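# Remove the tank's cap and place it on the bench

## Task

Lift the cap off the tank and leave it resting on the bench; nobody is available to answer questions, so decide things yourself.

## Robot and tools

Robot: two arms, left_arm and right_arm, each with a two-finger gripper. Scene frame: origin at table-top height midway between the nominal bases, +x out over the table, +y toward left_arm, +z up. Arm names do not match image sides. Calibrated bases: left_arm at (+0.054, +0.308, 0) m, right_arm at (-0.027, -0.326, 0) m, both almost unrotated. A two-camera stand is fixed to the floor behind the arms.

Joint order (the only order that counts) in every row and result list: shoulder, elbow, wrist roll, wrist pitch, waist, wrist yaw, then the gripper value. Stated ranges in rad: shoulder 0.000 to 3.142, elbow 0.000 to 3.142, wrist roll -2.094 to 2.094, wrist pitch -1.571 to 1.571, waist -2.618 to 3.054, wrist yaw -1.571 to 1.571. True ends can differ by up to 0.059 rad either way. A target more than 0.059 rad beyond a stated end, and farther out than the joint's last reading, gets the call refused; targets past the real end are clipped and the result says "joint sent to its limit" (its absence proves nothing).

Row layout: one flat list of 14 numbers covering both arms, always: left_arm's six joint angles (absolute radians, in the order above) plus its opening, then right_arm's seven. Opening runs -1 (shut) to +1 (fully open, pads 0.094 m apart); it is an absolute command on the grip_measured scale. Send every number every time; a 0 in the opening slot is a real command, so repeat an arm's current command to leave it alone, and repeat the "Joint targets" angles to keep a resting joint still.

execute_actions(actions, cameras): actions is a list of actions; each action is up to 15 rows, one per 1/30 s step, and a short action repeats its last row for the remaining steps. An empty list just returns state and images. Each step a joint's target is kept within 0.339 rad (waist, shoulder, elbow) or 2.2 rad (wrist joints) of its measured angle, and if targets would shift the gripper more than 200 mm, that arm's targets are pulled back. Far goals therefore need several actions; an unfinished motion must be commanded again.

move(target, speed, blend, opening_speed, grip_force, blocking, cameras): target is one 14-number row or up to 15 such rows, all absolute joint angles, interpolated in joint space with all joints in step (so grippers travel curves, faster farther from a turning joint). No obstacle or arm avoidance. speed: rad/s of the joint with the longest path, 0.01 to 12.57, default 0.5, one value or one per target. blend: rad, corner rounding for lists; 0 stops at each point. opening_speed: change of opening per second, 0.2 or more. grip_force: newtons per pad, 10 to 50 (full, the starting value), one value or one per arm; it persists, and lower forces close slowly (about 4 s at 40, 16 s at 10 from open). blocking=false returns after about 0.5 s while motion continues; a new move replaces the old one. Paths shorter than 0.5 s are slowed; over 10 s they stop short. The result adds a "move:" line: done, off_target (resting over 0.035 rad from target), moving, held, fault, and limits=held if steps were withheld. Neither done nor off_target tells you about contact.

wait(seconds): 0 to 10 s, arms hold the last command; returns early if a running move ends. stop(): brakes a running move (needs some distance). zoom_image(camera, region): camera is cam_high, cam_low, cam_left_wrist or cam_right_wrist; region [x0, y0, x1, y1] in image pixels from top-left, at most 504 by 504, on the latest image. finished_scene(scene=1): ends the scene irreversibly; the cap must stay on the bench without the robot.

Results: end_effector_position (m) and end_effector_quat_wxyz are in that arm's own base frame, possibly a few cm off. The gripper's fingers point along its +z and open along its y; the reported point sits between the pads about 1 cm behind the tips. Joint positions (rad, gripper gap in m) and Joint velocities follow the joint order; "within noise" means still. Joint targets shows what joints are being driven to now. Tool commands shows current gripper commands. grip_measured reads on the opening scale, up to about 2.5 mm wide when empty, and somewhat narrower than a hard part when squeezing. Squeeze force rises about 1 N per 0.001 below first touch, then jumps to the limit; commanding about 0.06 below contact (0.11 for small or round parts) gives a firm grip. Open well above grip_measured to release. Joint torques are total drive output including arm weight, with per-unit offsets; numbers 1, 2 and 5 wrap at ±28 N m. "joint command not followed" means the clearance check altered some steps. Action results also list joint angles at some steps.

Cameras, all 896x504: cam_high and cam_low are fixed (scene frame); cam_left_wrist and cam_right_wrist ride the hands (arm base frames, possibly lagging during motion). Given calibrations may be off by a couple of degrees and millimetres to centimetres.

Avoid: dropping the cap or releasing it while it moves; anything leaving the table or being left off it; fast or hard contact with the tank, table or fixtures; any press or collision between the two arms, including one gripper closing on the other's fingers; strain on the wrist camera cables; holding loads, outstretched poses or pushing against unreachable targets for long, since motors heat (MOTOR HOT at 75 °C, the arm folds and idles at 90 °C, drops at 100 °C). The scene keeps running while you think, and any running move continues. Prefer smooth, modest-speed motion.

Each tool is called after ">>>" as a command line: name --argument value for each argument, lists and objects as JSON in quotes; but a table of rows of numbers goes row by row, as --pt "numbers of a row", without its own name.

## Session

>>> execute_actions --actions '[]'

Scene clock: 0.00 s.
left_arm: end_effector_position=(+0.3910, +0.0006, +0.1013) grip_measured=+1.000 end_effector_quat_wxyz=(+0.582, -0.046, +0.812, +0.007) | right_arm: end_effector_position=(+0.3975, +0.0409, +0.0928) grip_measured=+1.000 end_effector_quat_wxyz=(+0.589, -0.054, +0.806, +0.006)
Joint names: [shoulder, elbow, wrist roll, wrist pitch, waist, wrist yaw]
Joint positions: left_arm=[1.496 0.343 -0.085 0.823 -0.056 -0.118 0.094] | right_arm=[1.594 0.347 -0.044 0.937 0.118 0.039 0.094]
Joint velocities: within noise
Joint torques (N m): no reading
Heat: left arm: 26 °C; right arm: 26 °C.
Joint targets: left_arm=[1.493 0.346 -0.085 0.811 -0.056 -0.119] | right_arm=[1.590 0.351 -0.044 0.931 0.118 0.039]
Tool commands: left_gripper/opening=+1.0 right_gripper/opening=+1.0

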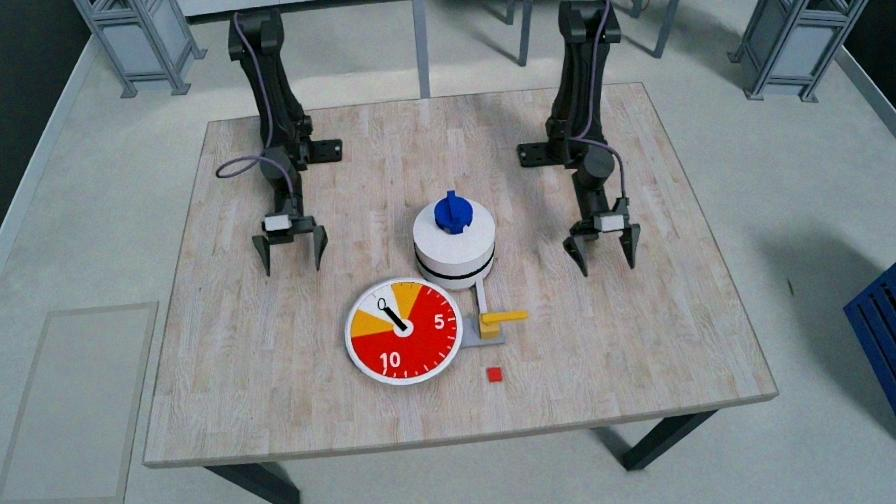

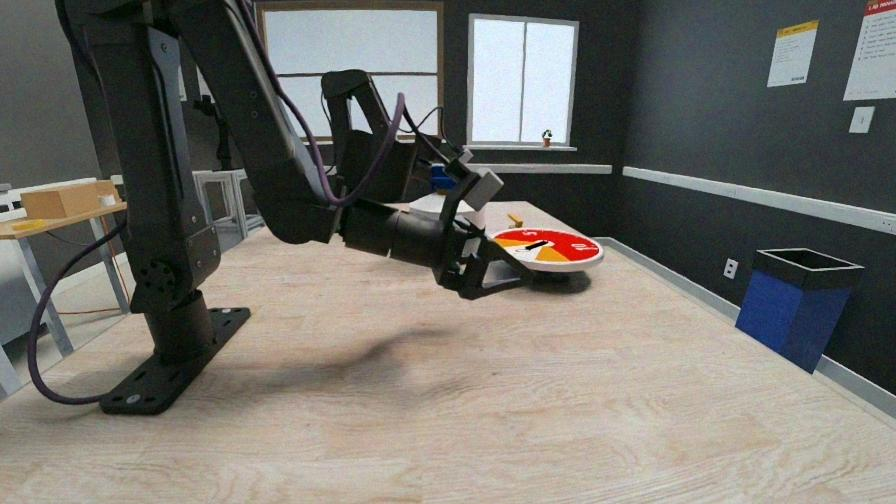

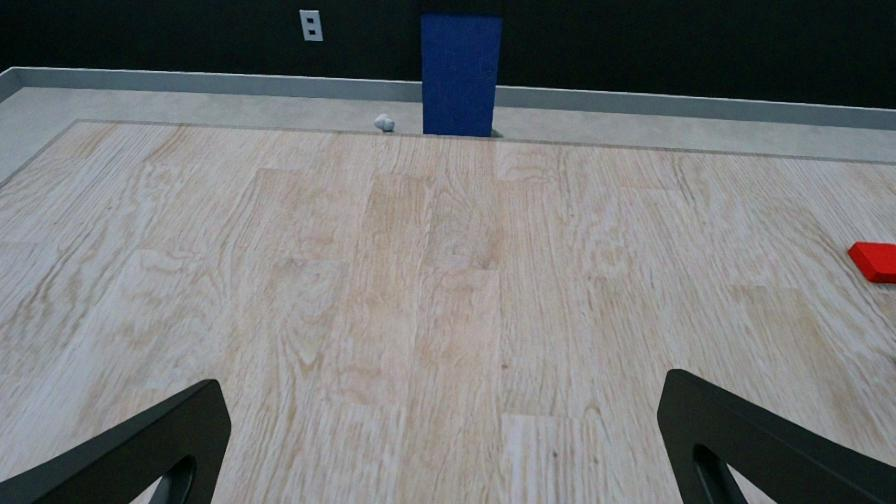

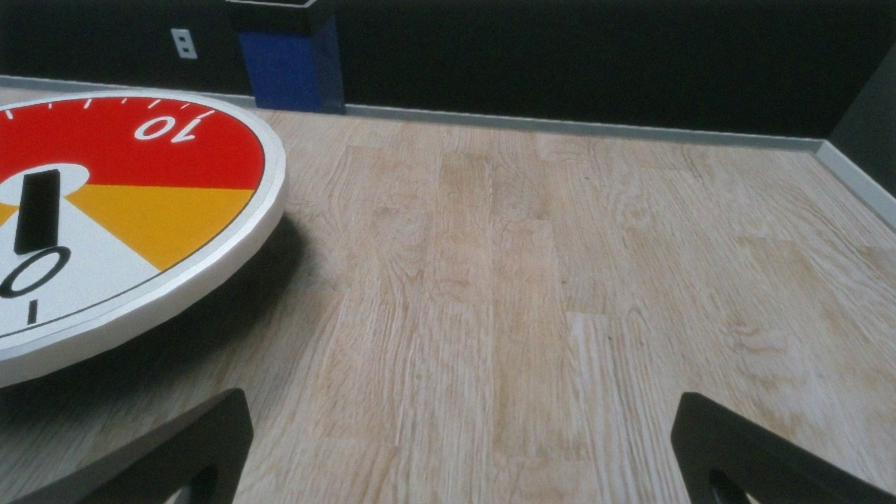

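>>> zoom_image --camera "cam_high" --region '[330, 170, 550, 390]'

>>> zoom_image --camera "cam_high" --region '[400, 180, 510, 250]'

>>> zoom_image --camera "cam_low" --region '[380, 140, 620, 310]'

Scaled by 2.291 from the camera's 896x504 image, which has a finer 1280x720 frame.

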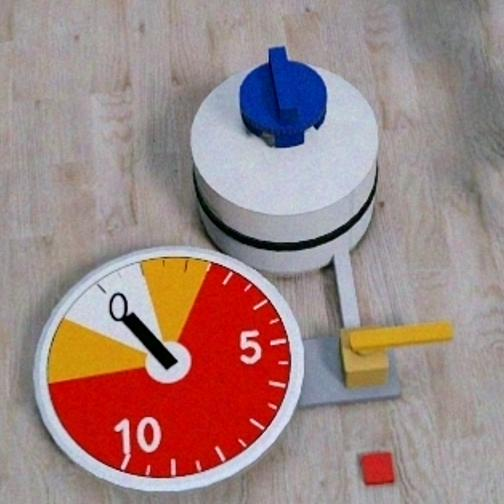

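Scaled by 4.582 from the camera's 896x504 image, which has a finer 1280x720 frame.

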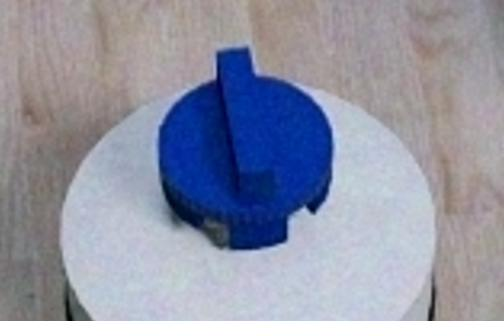

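Scaled by 2.100 from the camera's 896x504 image, which has a finer 1280x720 frame.

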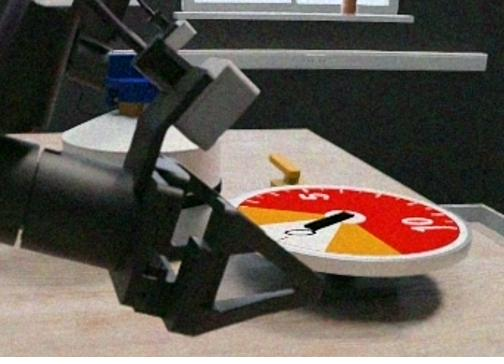

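>>> move --pt "1.195 1.382 0 -1.087 -0.056 0 1 1.590 0.351 -0.044 0.931 0.118 0.039 1" --pt "1.195 1.382 0 -1.087 -0.826 0 1 1.590 0.351 -0.044 0.931 0.118 0.039 1" --speed 1.0 --blend '[0.3,0]'

Scene clock: 81.13 s.
left_arm: end_effector_position=(+0.2143, -0.2300, +0.2600) grip_measured=+1.000 end_effector_quat_wxyz=(+0.291, +0.376, +0.870, -0.129) | right_arm: end_effector_position=(+0.3975, +0.0409, +0.0928) grip_measured=+1.000 end_effector_quat_wxyz=(+0.589, -0.054, +0.806, +0.006)
Joint names: [shoulder, elbow, wrist roll, wrist pitch, waist, wrist yaw]
Joint positions: left_arm=[1.218 1.358 -0.008 -1.062 -0.823 0.001 0.094] | right_arm=[1.594 0.347 -0.044 0.937 0.118 0.039 0.094]
Joint torques (N m): left_arm=[-5.76 10.5 0.1 1.21 -0.32 -0.02] | right_arm=[-7.02 6.6 -0.01 2.38 0.03 0.01]
Heat: left arm: 28 °C; right arm: 27 °C.
Joint targets: left_arm=[1.195 1.382 0.000 -1.087 -0.826 0.000] | right_arm=[1.590 0.351 -0.044 0.931 0.118 0.039]
move: done
camera_calibration:
cam_left_wrist: T_world_to_cam=[[-0.74363, -0.668562, 0.00621293, 0.00540481], [-0.656698, 0.728625, -0.194558, 0.393995], [0.125547, -0.148759, -0.980871, 0.284287], [0, 0, 0, 1]] pos_world=[0.227064, -0.241171, 0.355471]

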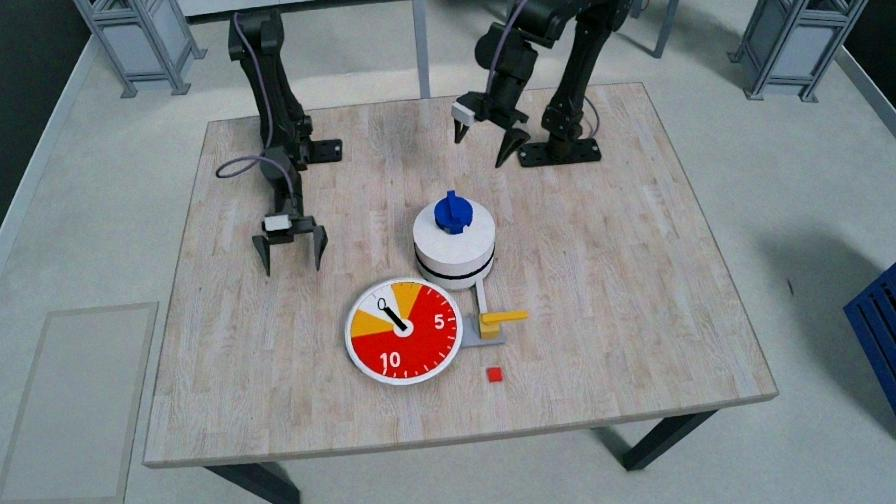

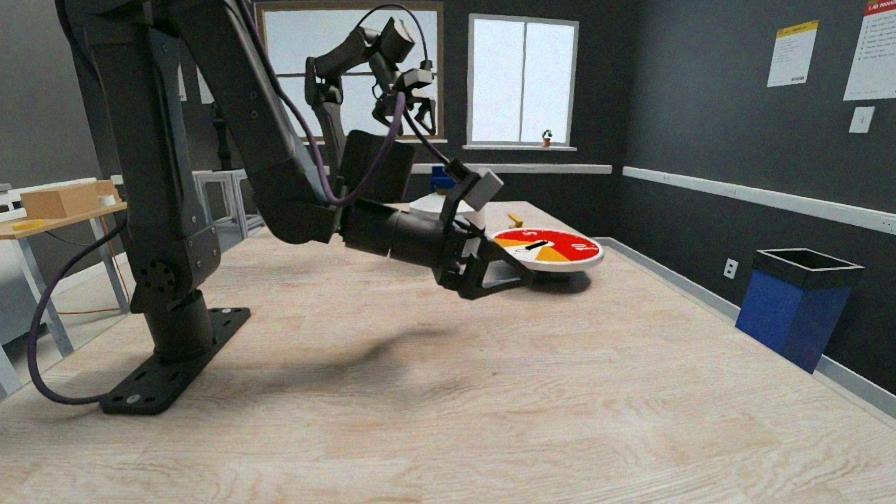

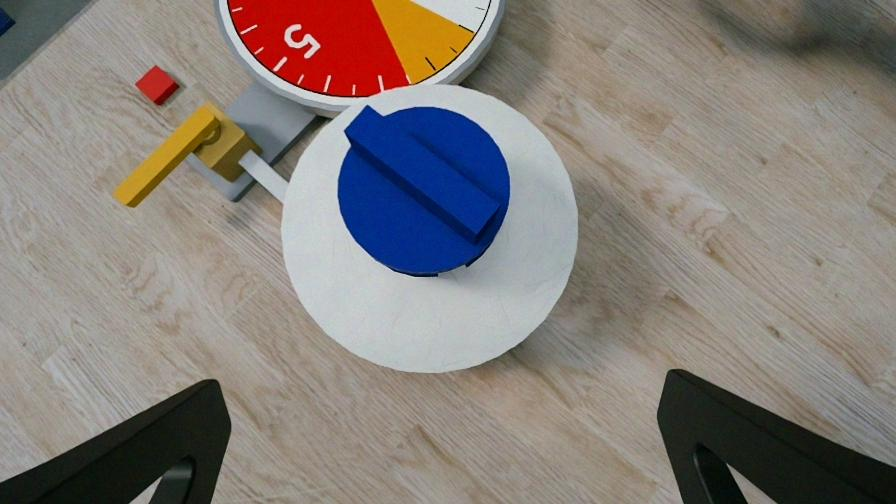

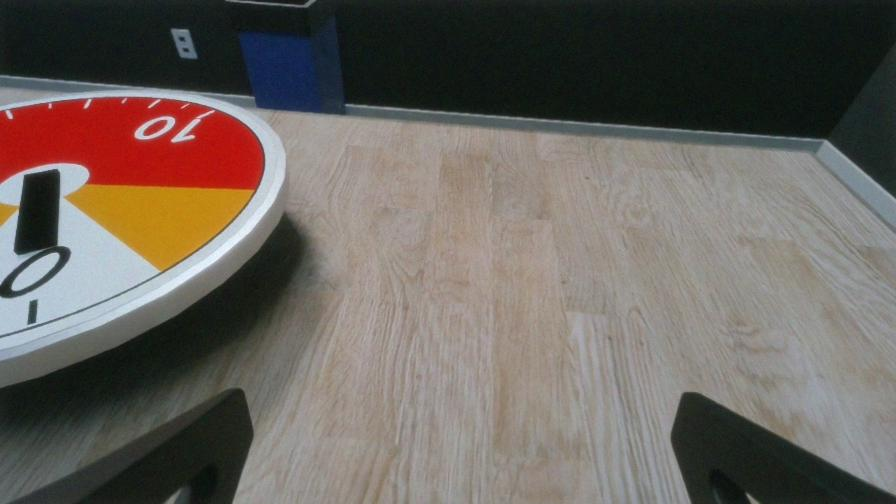

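>>> zoom_image --camera "cam_left_wrist" --region '[90, 0, 330, 220]'

>>> zoom_image --camera "cam_high" --region '[340, 270, 540, 390]'

>>> zoom_image --camera "cam_left_wrist" --region '[280, 80, 590, 380]'

>>> zoom_image --camera "cam_right_wrist" --region '[0, 60, 320, 400]'

Scaled by 2.100 from the camera's 896x504 image, which has a finer 1280x720 frame.

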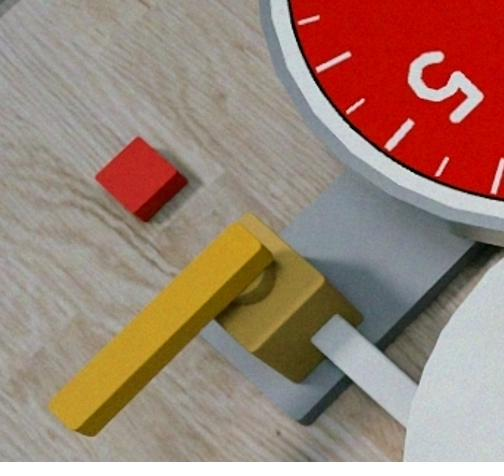

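Scaled by 2.520 from the camera's 896x504 image, which has a finer 1280x720 frame.

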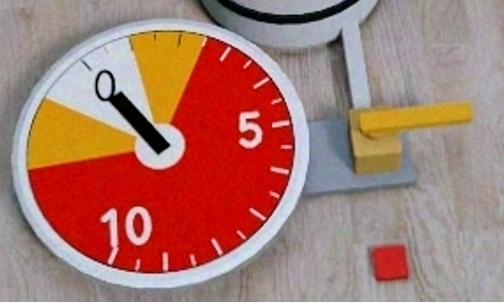

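Scaled by 1.626 from the camera's 896x504 image, which has a finer 1280x720 frame.

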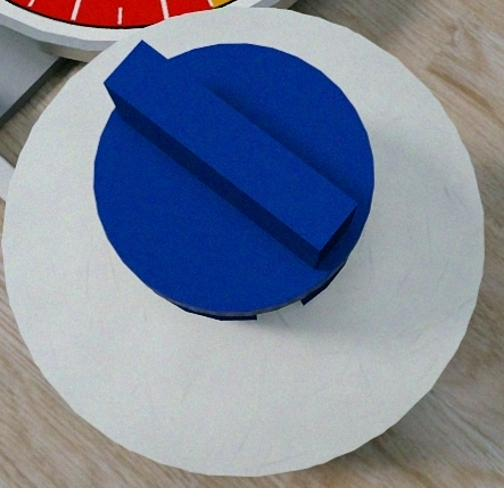

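Scaled by 1.482 from the camera's 896x504 image, which has a finer 1280x720 frame.

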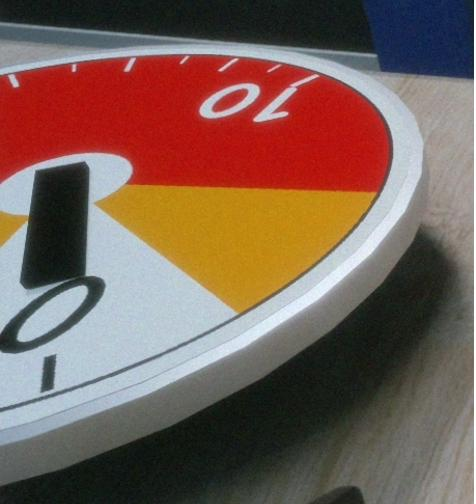

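>>> move --pt "1.195 1.382 1.178 -1.087 -0.393 0 0.3 1.590 0.351 -0.044 0.931 0.118 0.039 1" --pt "2.106 1.962 1.178 -1.156 -0.393 0 0.3 1.590 0.351 -0.044 0.931 0.118 0.039 1" --speed 0.9 --blend '[0.3,0]'

Scene clock: 96.70 s.
left_arm: end_effector_position=(+0.4366, -0.1829, +0.1335) grip_measured=+0.302 end_effector_quat_wxyz=(+0.137, +0.698, +0.700, +0.055) | right_arm: end_effector_position=(+0.3975, +0.0409, +0.0928) grip_measured=+1.000 end_effector_quat_wxyz=(+0.589, -0.054, +0.806, +0.006)
Joint names: [shoulder, elbow, wrist roll, wrist pitch, waist, wrist yaw]
Joint positions: left_arm=[2.083 1.939 1.17 -1.131 -0.399 0.001 0.061] | right_arm=[1.594 0.347 -0.044 0.937 0.118 0.039 0.094]
Joint torques (N m): left_arm=[-10.81 10.28 0.11 0.63 0.49 -0.01] | right_arm=[-7.04 6.6 -0.02 2.38 0.02 0.01]
Heat: left arm: 30 °C; right arm: 28 °C.
Joint targets: left_arm=[2.106 1.962 1.178 -1.156 -0.393 0.000] | right_arm=[1.590 0.351 -0.044 0.931 0.118 0.039]
move: done
camera_calibration:
cam_left_wrist: T_world_to_cam=[[-0.966176, 0.0000815994, -0.257882, 0.457698], [-0.085507, 0.943328, 0.320658, 0.202104], [0.243293, 0.331862, -0.911414, 0.166468], [0, 0, 0, 1]] pos_world=[0.418998, -0.245932, 0.204948]

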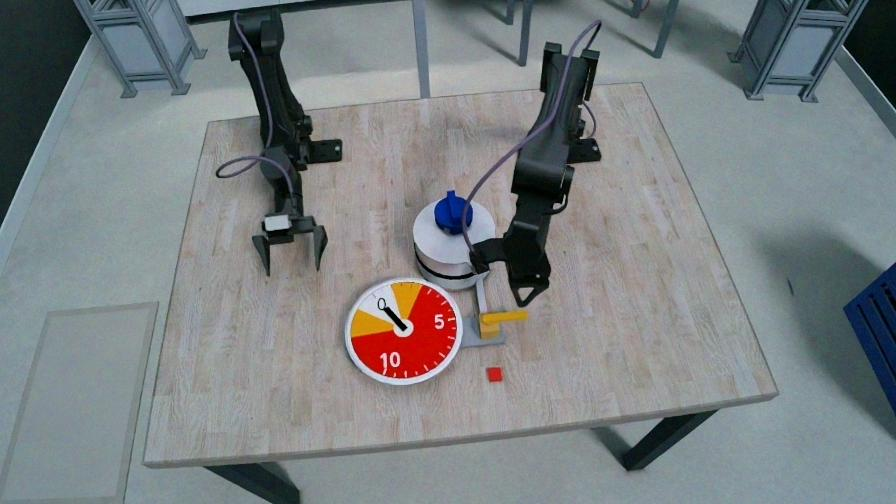

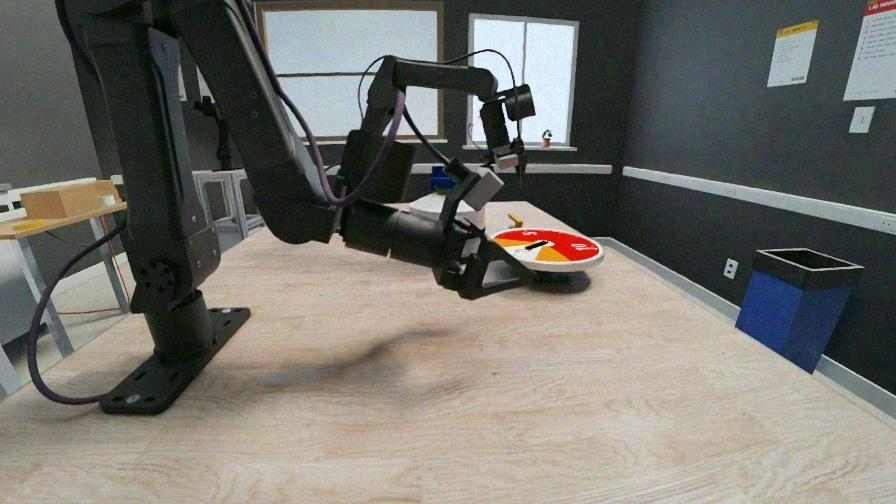

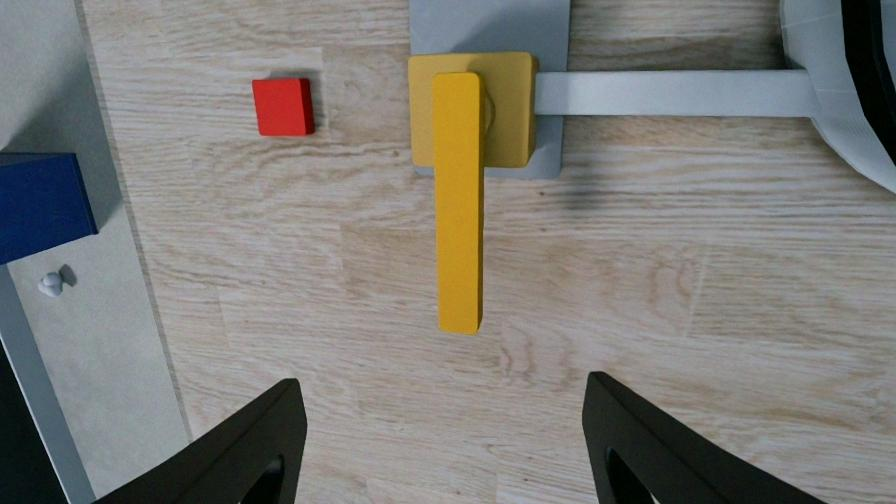

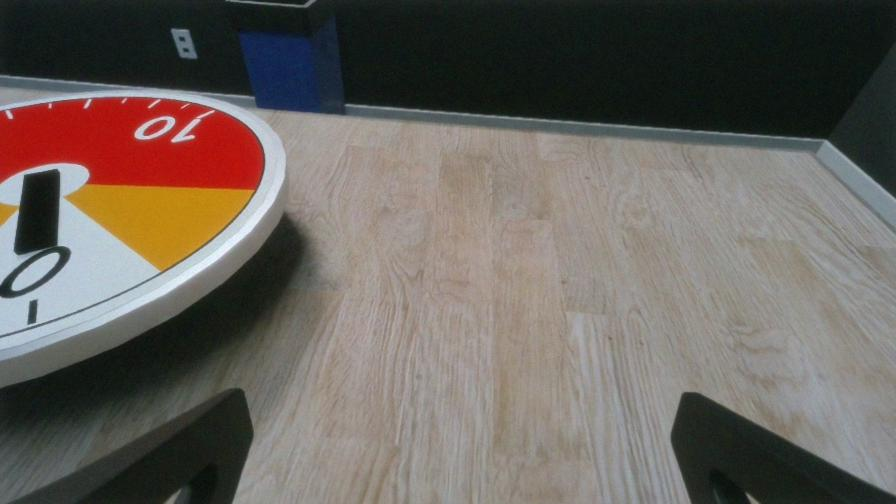

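>>> move --target '[2.205,1.795,1.198,-0.910,-0.373,0,0.3,1.590,0.351,-0.044,0.931,0.118,0.039,1]' --speed 0.25

Scene clock: 105.27 s.
left_arm: end_effector_position=(+0.4560, -0.1803, +0.0661) grip_measured=+0.302 end_effector_quat_wxyz=(+0.133, +0.698, +0.701, +0.057) | right_arm: end_effector_position=(+0.3975, +0.0409, +0.0928) grip_measured=+1.000 end_effector_quat_wxyz=(+0.589, -0.054, +0.806, +0.006)
Joint names: [shoulder, elbow, wrist roll, wrist pitch, waist, wrist yaw]
Joint positions: left_arm=[2.169 1.807 1.189 -0.92 -0.378 0.001 0.061] | right_arm=[1.594 0.347 -0.044 0.937 0.118 0.039 0.094]
Joint torques (N m): left_arm=[-10.5 7.06 0.12 0.95 0.44 -0.02] | right_arm=[-7.02 6.61 -0.02 2.38 0.02 0.01]
Heat: left arm: 30 °C; right arm: 28 °C.
Joint targets: left_arm=[2.205 1.795 1.198 -0.910 -0.373 0.000] | right_arm=[1.590 0.351 -0.044 0.931 0.118 0.039]
move: off_target (left_arm); left_arm: the shoulder is farthest, 0.036 rad from its target
camera_calibration:
cam_left_wrist: T_world_to_cam=[[-0.967252, 0.000130055, -0.253818, 0.459273], [-0.0860183, 0.940655, 0.328281, 0.222187], [0.238798, 0.339363, -0.90984, 0.102769], [0, 0, 0, 1]] pos_world=[0.438804, -0.243938, 0.137135]

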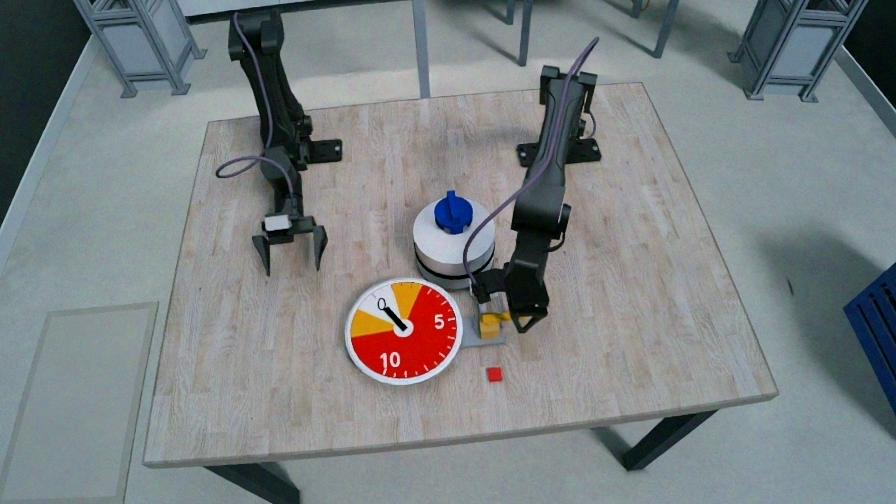

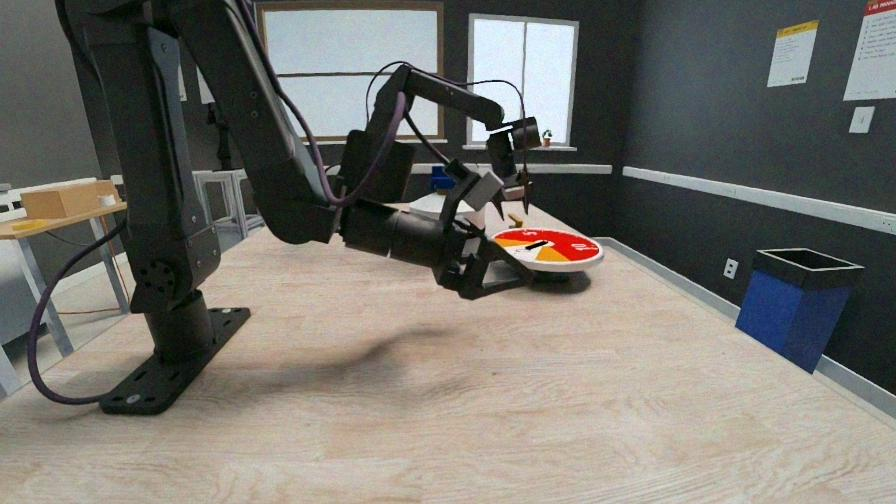

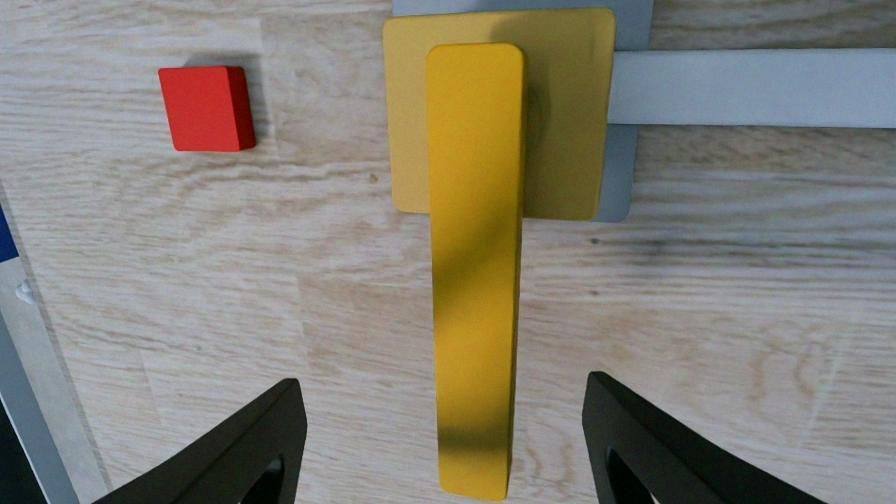

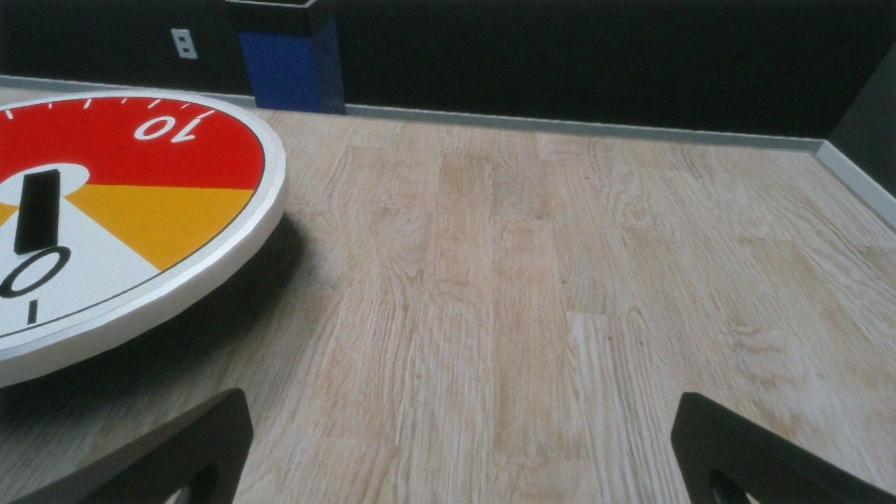

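>>> move --target '[2.222,1.774,1.175,-0.875,-0.402,0,-0.4,1.590,0.351,-0.044,0.931,0.118,0.039,1]' --speed 0.2 --opening_speed 0.6 --cameras '["cam_left_wrist","cam_high"]'

Scene clock: 111.27 s.
left_arm: end_effector_position=(+0.4543, -0.1909, +0.0561) grip_measured=-0.398 end_effector_quat_wxyz=(+0.134, +0.704, +0.695, +0.056) | right_arm: end_effector_position=(+0.3975, +0.0409, +0.0928) grip_measured=+1.000 end_effector_quat_wxyz=(+0.589, -0.054, +0.806, +0.006)
Joint names: [shoulder, elbow, wrist roll, wrist pitch, waist, wrist yaw]
Joint positions: left_arm=[2.182 1.788 1.185 -0.885 -0.4 0 0.028] | right_arm=[1.594 0.347 -0.044 0.937 0.118 0.039 0.094]
Joint torques (N m): left_arm=[-10.32 6.93 -0.07 0.97 -0.24 -0.01] | right_arm=[-7.04 6.6 -0.02 2.38 0.03 0.01]
Heat: left arm: 29 °C; right arm: 28 °C.
Joint targets: left_arm=[2.222 1.774 1.175 -0.875 -0.402 0.000] | right_arm=[1.590 0.351 -0.044 0.931 0.118 0.039]
move: off_target (left_arm); left_arm: the shoulder is farthest, 0.040 rad from its target
camera_calibration:
cam_left_wrist: T_world_to_cam=[[-0.966556, 0.0167728, -0.255905, 0.45801], [-0.0701057, 0.94257, 0.326569, 0.228592], [0.246686, 0.333588, -0.909871, 0.0929623], [0, 0, 0, 1]] pos_world=[0.435785, -0.254157, 0.12714]
Images, in order (width x height): cam_high 896x504, cam_left_wrist 896x504.

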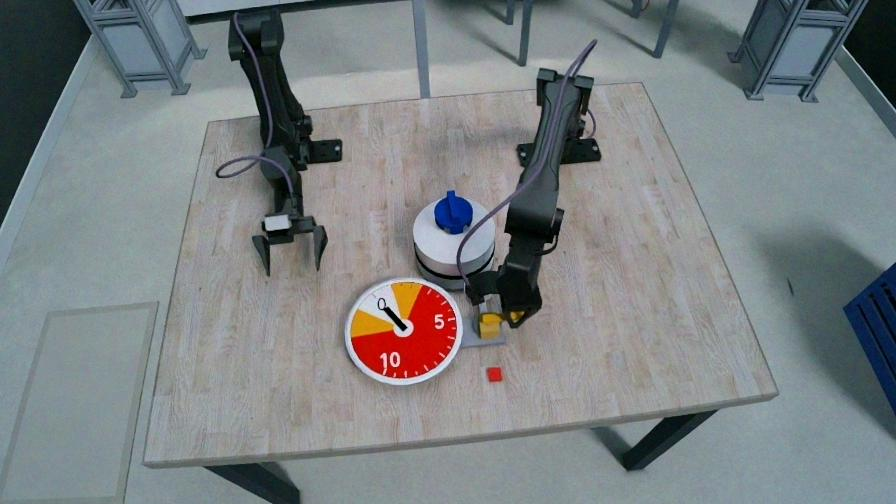

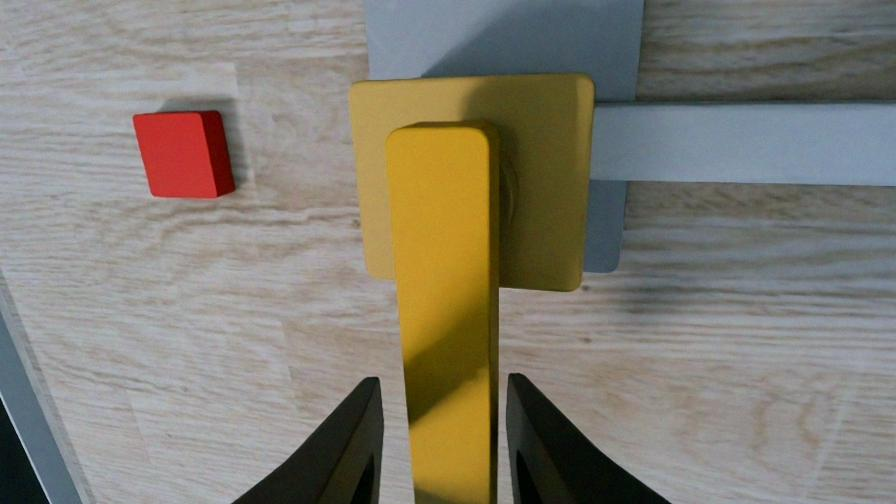

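>>> move --target '[2.172,1.698,0.95,-0.848,-0.416,0,-0.4,1.590,0.351,-0.044,0.931,0.118,0.039,1]' --speed 0.15 --cameras '["cam_left_wrist","cam_high"]'

Scene clock: 116.30 s.
left_arm: end_effector_position=(+0.4524, -0.1912, +0.0407) grip_measured=-0.398 end_effector_quat_wxyz=(+0.141, +0.626, +0.766, +0.046) | right_arm: end_effector_position=(+0.3975, +0.0409, +0.0928) grip_measured=+1.000 end_effector_quat_wxyz=(+0.589, -0.054, +0.806, +0.006)
Joint names: [shoulder, elbow, wrist roll, wrist pitch, waist, wrist yaw]
Joint positions: left_arm=[2.182 1.724 0.965 -0.815 -0.406 -0.012 0.028] | right_arm=[1.594 0.347 -0.044 0.937 0.118 0.039 0.094]
Joint torques (N m): left_arm=[-14.65 5.81 -0.12 0.55 -0.92 0.12] | right_arm=[-7.02 6.6 -0.02 2.39 0.02 0.02]
Heat: left arm: 28 °C; right arm: 28 °C.
Joint targets: left_arm=[2.172 1.698 0.950 -0.848 -0.416 0.000] | right_arm=[1.590 0.351 -0.044 0.931 0.118 0.039]
move: done
camera_calibration:
cam_left_wrist: T_world_to_cam=[[-0.951508, -0.195342, -0.237644, 0.404162], [-0.259852, 0.923851, 0.281027, 0.317903], [0.164651, 0.329152, -0.929811, 0.116642], [0, 0, 0, 1]] pos_world=[0.447966, -0.253138, 0.115162]
Images, in order (width x height): cam_high 896x504, cam_left_wrist 896x504.

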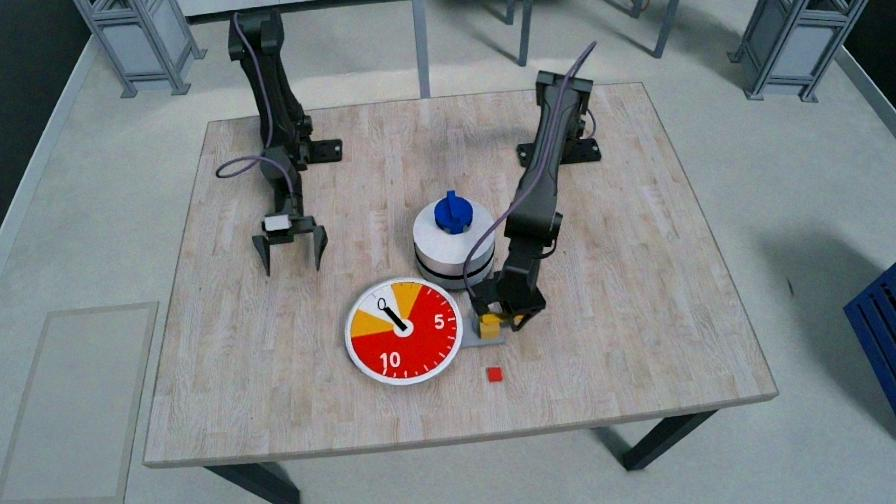

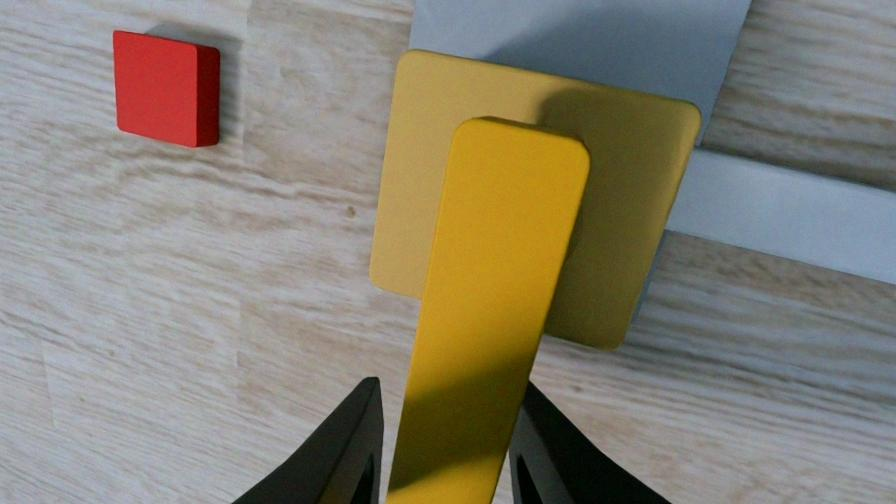

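>>> move --target '[2.130,1.690,0.88,-0.850,-0.424,0,-0.4,1.590,0.351,-0.044,0.931,0.118,0.039,1]' --speed 0.1 --cameras '["cam_left_wrist","cam_high"]'

Scene clock: 120.23 s.
left_arm: end_effector_position=(+0.4540, -0.1918, +0.0413) grip_measured=-0.398 end_effector_quat_wxyz=(+0.148, +0.599, +0.786, +0.046) | right_arm: end_effector_position=(+0.3975, +0.0409, +0.0928) grip_measured=+1.000 end_effector_quat_wxyz=(+0.589, -0.054, +0.806, +0.006)
Joint names: [shoulder, elbow, wrist roll, wrist pitch, waist, wrist yaw]
Joint positions: left_arm=[2.177 1.715 0.897 -0.798 -0.408 -0.018 0.028] | right_arm=[1.594 0.347 -0.044 0.937 0.118 0.039 0.094]
Joint torques (N m): left_arm=[-18.11 5.94 -0.14 0.38 -1.42 0.2] | right_arm=[-7.01 6.6 -0.02 2.38 0.02 0.01]
Heat: left arm: 29 °C; right arm: 28 °C.
Joint targets: left_arm=[2.130 1.690 0.880 -0.850 -0.424 0.000] | right_arm=[1.590 0.351 -0.044 0.931 0.118 0.039]
move: off_target (left_arm); left_arm: the wrist pitch is farthest, 0.052 rad from its target
camera_calibration:
cam_left_wrist: T_world_to_cam=[[-0.935171, -0.260543, -0.239941, 0.385879], [-0.320844, 0.910103, 0.262244, 0.344517], [0.150045, 0.322227, -0.934696, 0.122651], [0, 0, 0, 1]] pos_world=[0.452996, -0.252529, 0.116882]
Images, in order (width x height): cam_high 896x504, cam_left_wrist 896x504.

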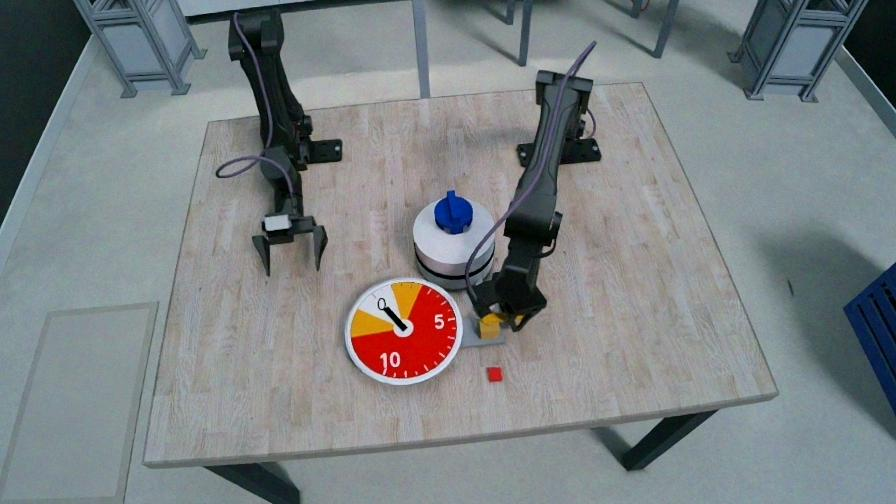

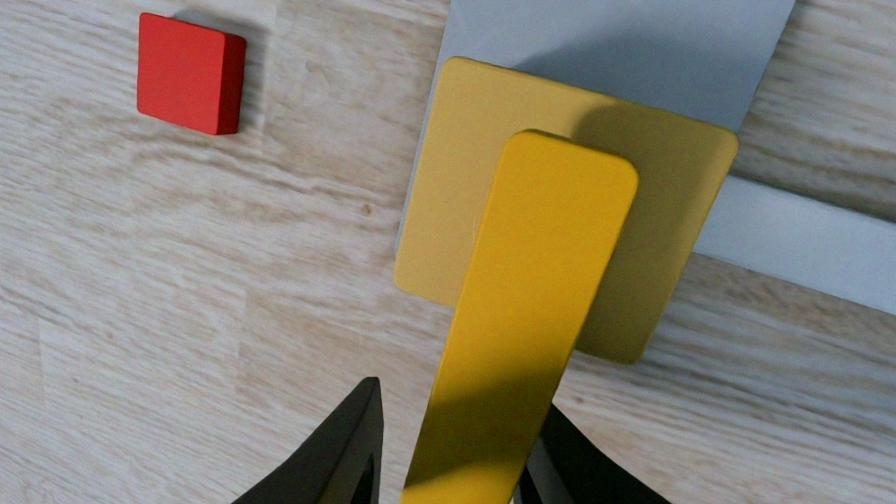

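>>> move --pt "2.222 1.774 1.175 -0.875 -0.402 0 -0.4 1.590 0.351 -0.044 0.931 0.118 0.039 1" --pt "2.260 1.833 1.36 -0.896 -0.397 0 -0.4 1.590 0.351 -0.044 0.931 0.118 0.039 1" --speed 0.15 --cameras '["cam_left_wrist","cam_high"]'

Scene clock: 126.23 s.
left_arm: end_effector_position=(+0.4577, -0.1935, +0.0465) grip_measured=-0.398 end_effector_quat_wxyz=(+0.123, +0.761, +0.634, +0.067) | right_arm: end_effector_position=(+0.3975, +0.0409, +0.0928) grip_measured=+1.000 end_effector_quat_wxyz=(+0.589, -0.054, +0.806, +0.006)
Joint names: [shoulder, elbow, wrist roll, wrist pitch, waist, wrist yaw]
Joint positions: left_arm=[2.216 1.807 1.349 -0.88 -0.405 -0.007 0.028] | right_arm=[1.594 0.347 -0.044 0.937 0.118 0.039 0.094]
Joint torques (N m): left_arm=[-10.22 10.47 0.11 0.69 0.62 0.06] | right_arm=[-7.02 6.6 -0.02 2.38 0.02 0]
Heat: left arm: 30 °C; right arm: 28 °C.
Joint targets: left_arm=[2.260 1.833 1.360 -0.896 -0.397 0.000] | right_arm=[1.590 0.351 -0.044 0.931 0.118 0.039]
move: off_target (left_arm); left_arm: the shoulder is farthest, 0.044 rad from its target
camera_calibration:
cam_left_wrist: T_world_to_cam=[[-0.947573, 0.184328, -0.261016, 0.48289], [0.0759104, 0.923317, 0.376462, 0.161614], [0.310393, 0.336911, -0.888902, 0.0547798], [0, 0, 0, 1]] pos_world=[0.428302, -0.256687, 0.113894]
Images, in order (width x height): cam_high 896x504, cam_left_wrist 896x504.

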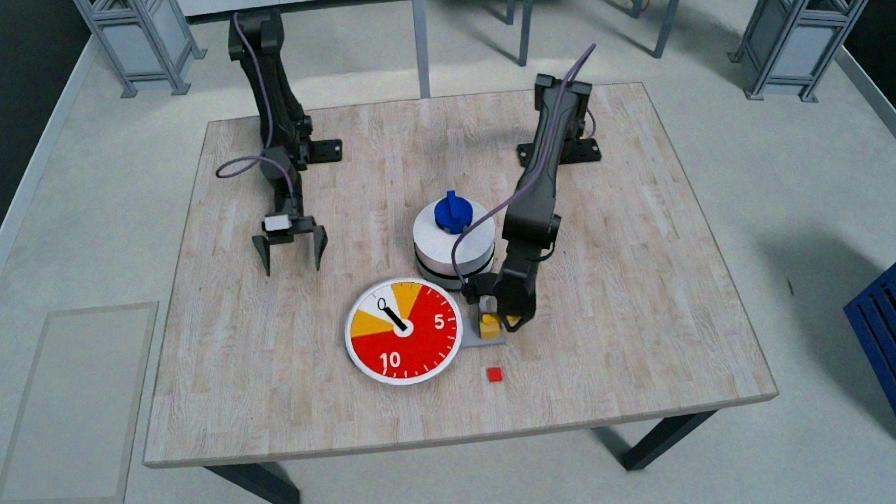

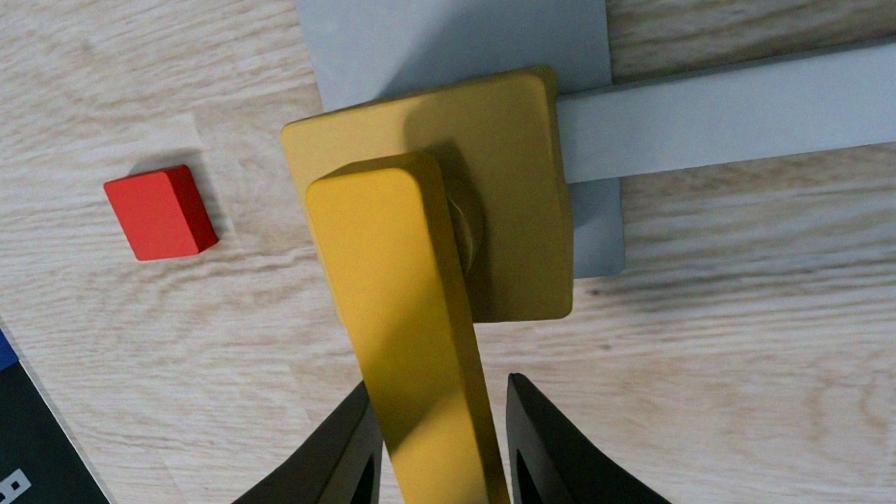

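>>> move --target '[2.305,1.900,1.53,-0.915,-0.394,0,-0.4,1.590,0.351,-0.044,0.931,0.118,0.039,1]' --speed 0.12 --cameras '["cam_left_wrist","cam_high"]'

Scene clock: 129.47 s.
left_arm: end_effector_position=(+0.4610, -0.1947, +0.0433) grip_measured=-0.398 end_effector_quat_wxyz=(+0.108, +0.812, +0.569, +0.069) | right_arm: end_effector_position=(+0.3975, +0.0409, +0.0928) grip_measured=+1.000 end_effector_quat_wxyz=(+0.589, -0.054, +0.806, +0.006)
Joint names: [shoulder, elbow, wrist roll, wrist pitch, waist, wrist yaw]
Joint positions: left_arm=[2.259 1.872 1.516 -0.928 -0.403 -0.003 0.028] | right_arm=[1.594 0.347 -0.044 0.937 0.118 0.039 0.094]
Joint torques (N m): left_arm=[-10.35 10.76 0.16 0.94 0.73 0.02] | right_arm=[-7.02 6.6 -0.01 2.38 0.02 0.01]
Heat: left arm: 30 °C; right arm: 28 °C.
Joint targets: left_arm=[2.305 1.900 1.530 -0.915 -0.394 0.000] | right_arm=[1.590 0.351 -0.044 0.931 0.118 0.039]
move: off_target (left_arm); left_arm: the shoulder is farthest, 0.046 rad from its target
camera_calibration:
cam_left_wrist: T_world_to_cam=[[-0.907012, 0.345599, -0.240606, 0.497228], [0.224487, 0.880231, 0.41809, 0.0849359], [0.35628, 0.3252, -0.875962, 0.0272851], [0, 0, 0, 1]] pos_world=[0.422204, -0.255478, 0.108026]
Images, in order (width x height): cam_high 896x504, cam_left_wrist 896x504.

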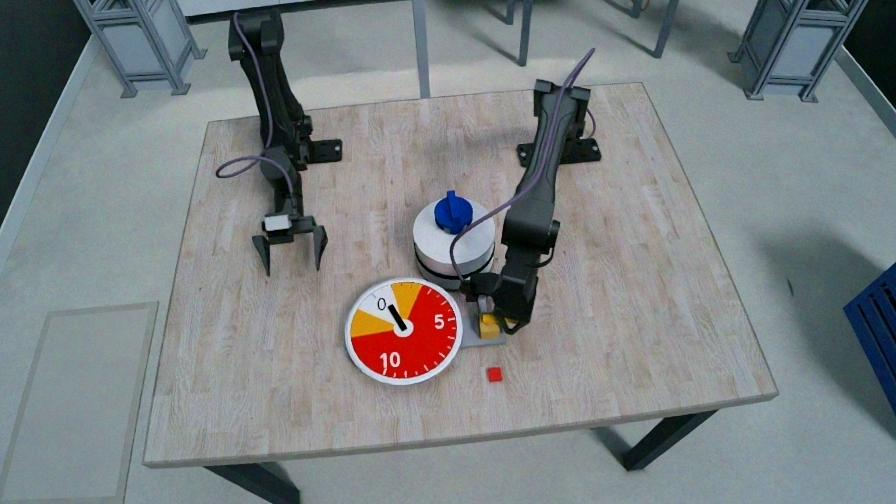

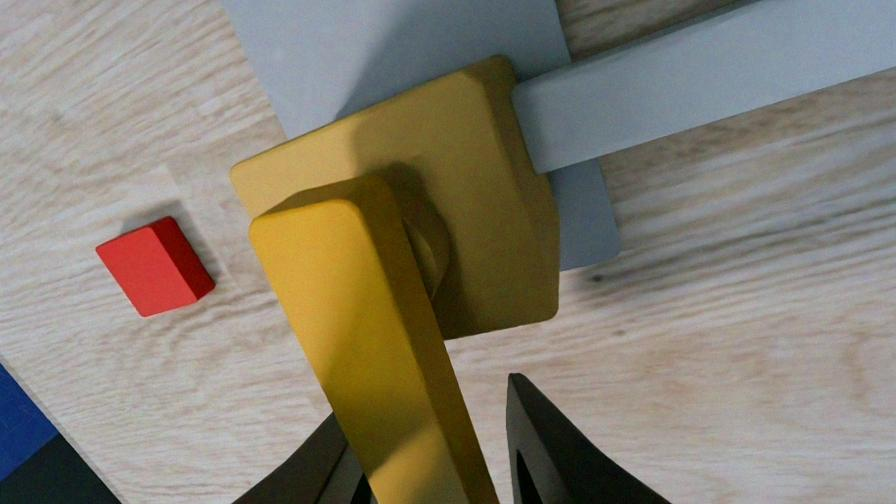

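>>> zoom_image --camera "cam_high" --region '[340, 270, 540, 390]'

Scaled by 2.520 from the camera's 896x504 image, which has a finer 1280x720 frame.

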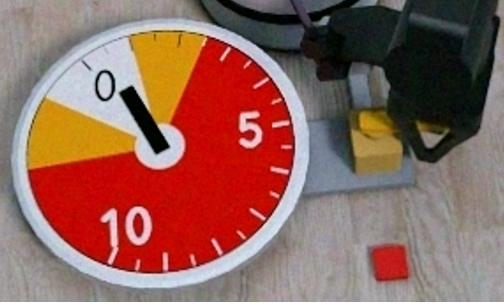

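>>> wait --seconds 2 --cameras '["cam_high"]'

>>> zoom_image --camera "cam_high" --region '[340, 270, 540, 390]'

Scene clock: 133.40 s.
left_arm: end_effector_position=(+0.4610, -0.1947, +0.0433) grip_measured=-0.398 end_effector_quat_wxyz=(+0.108, +0.812, +0.569, +0.069) | right_arm: end_effector_position=(+0.3975, +0.0409, +0.0928) grip_measured=+1.000 end_effector_quat_wxyz=(+0.589, -0.054, +0.806, +0.006)
Joint names: [shoulder, elbow, wrist roll, wrist pitch, waist, wrist yaw]
Joint positions: left_arm=[2.259 1.872 1.517 -0.928 -0.403 -0.003 0.028] | right_arm=[1.594 0.347 -0.044 0.937 0.118 0.039 0.094]
Joint torques (N m): left_arm=[-10.33 10.76 0.15 0.94 0.75 0.02] | right_arm=[-7.02 6.6 -0.02 2.38 0.02 0.01]
Heat: left arm: 30 °C; right arm: 28 °C.
Joint targets: left_arm=[2.305 1.900 1.530 -0.915 -0.394 0.000] | right_arm=[1.590 0.351 -0.044 0.931 0.118 0.039]
Tool commands: left_gripper/opening=-0.4 right_gripper/opening=+1.0
wait: 2.00 s; at rest from the start
Images, in order (width x height): cam_high 896x504.

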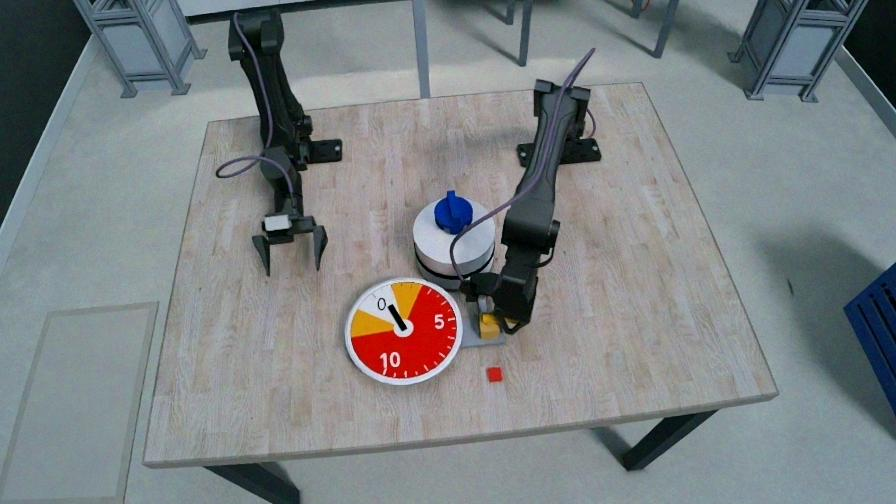

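Scaled by 2.520 from the camera's 896x504 image, which has a finer 1280x720 frame.

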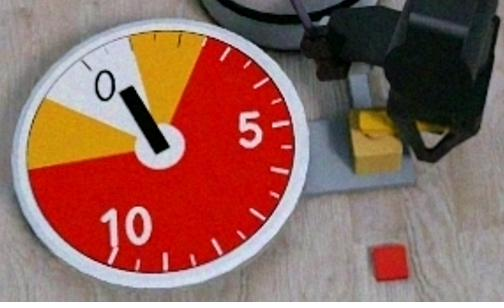

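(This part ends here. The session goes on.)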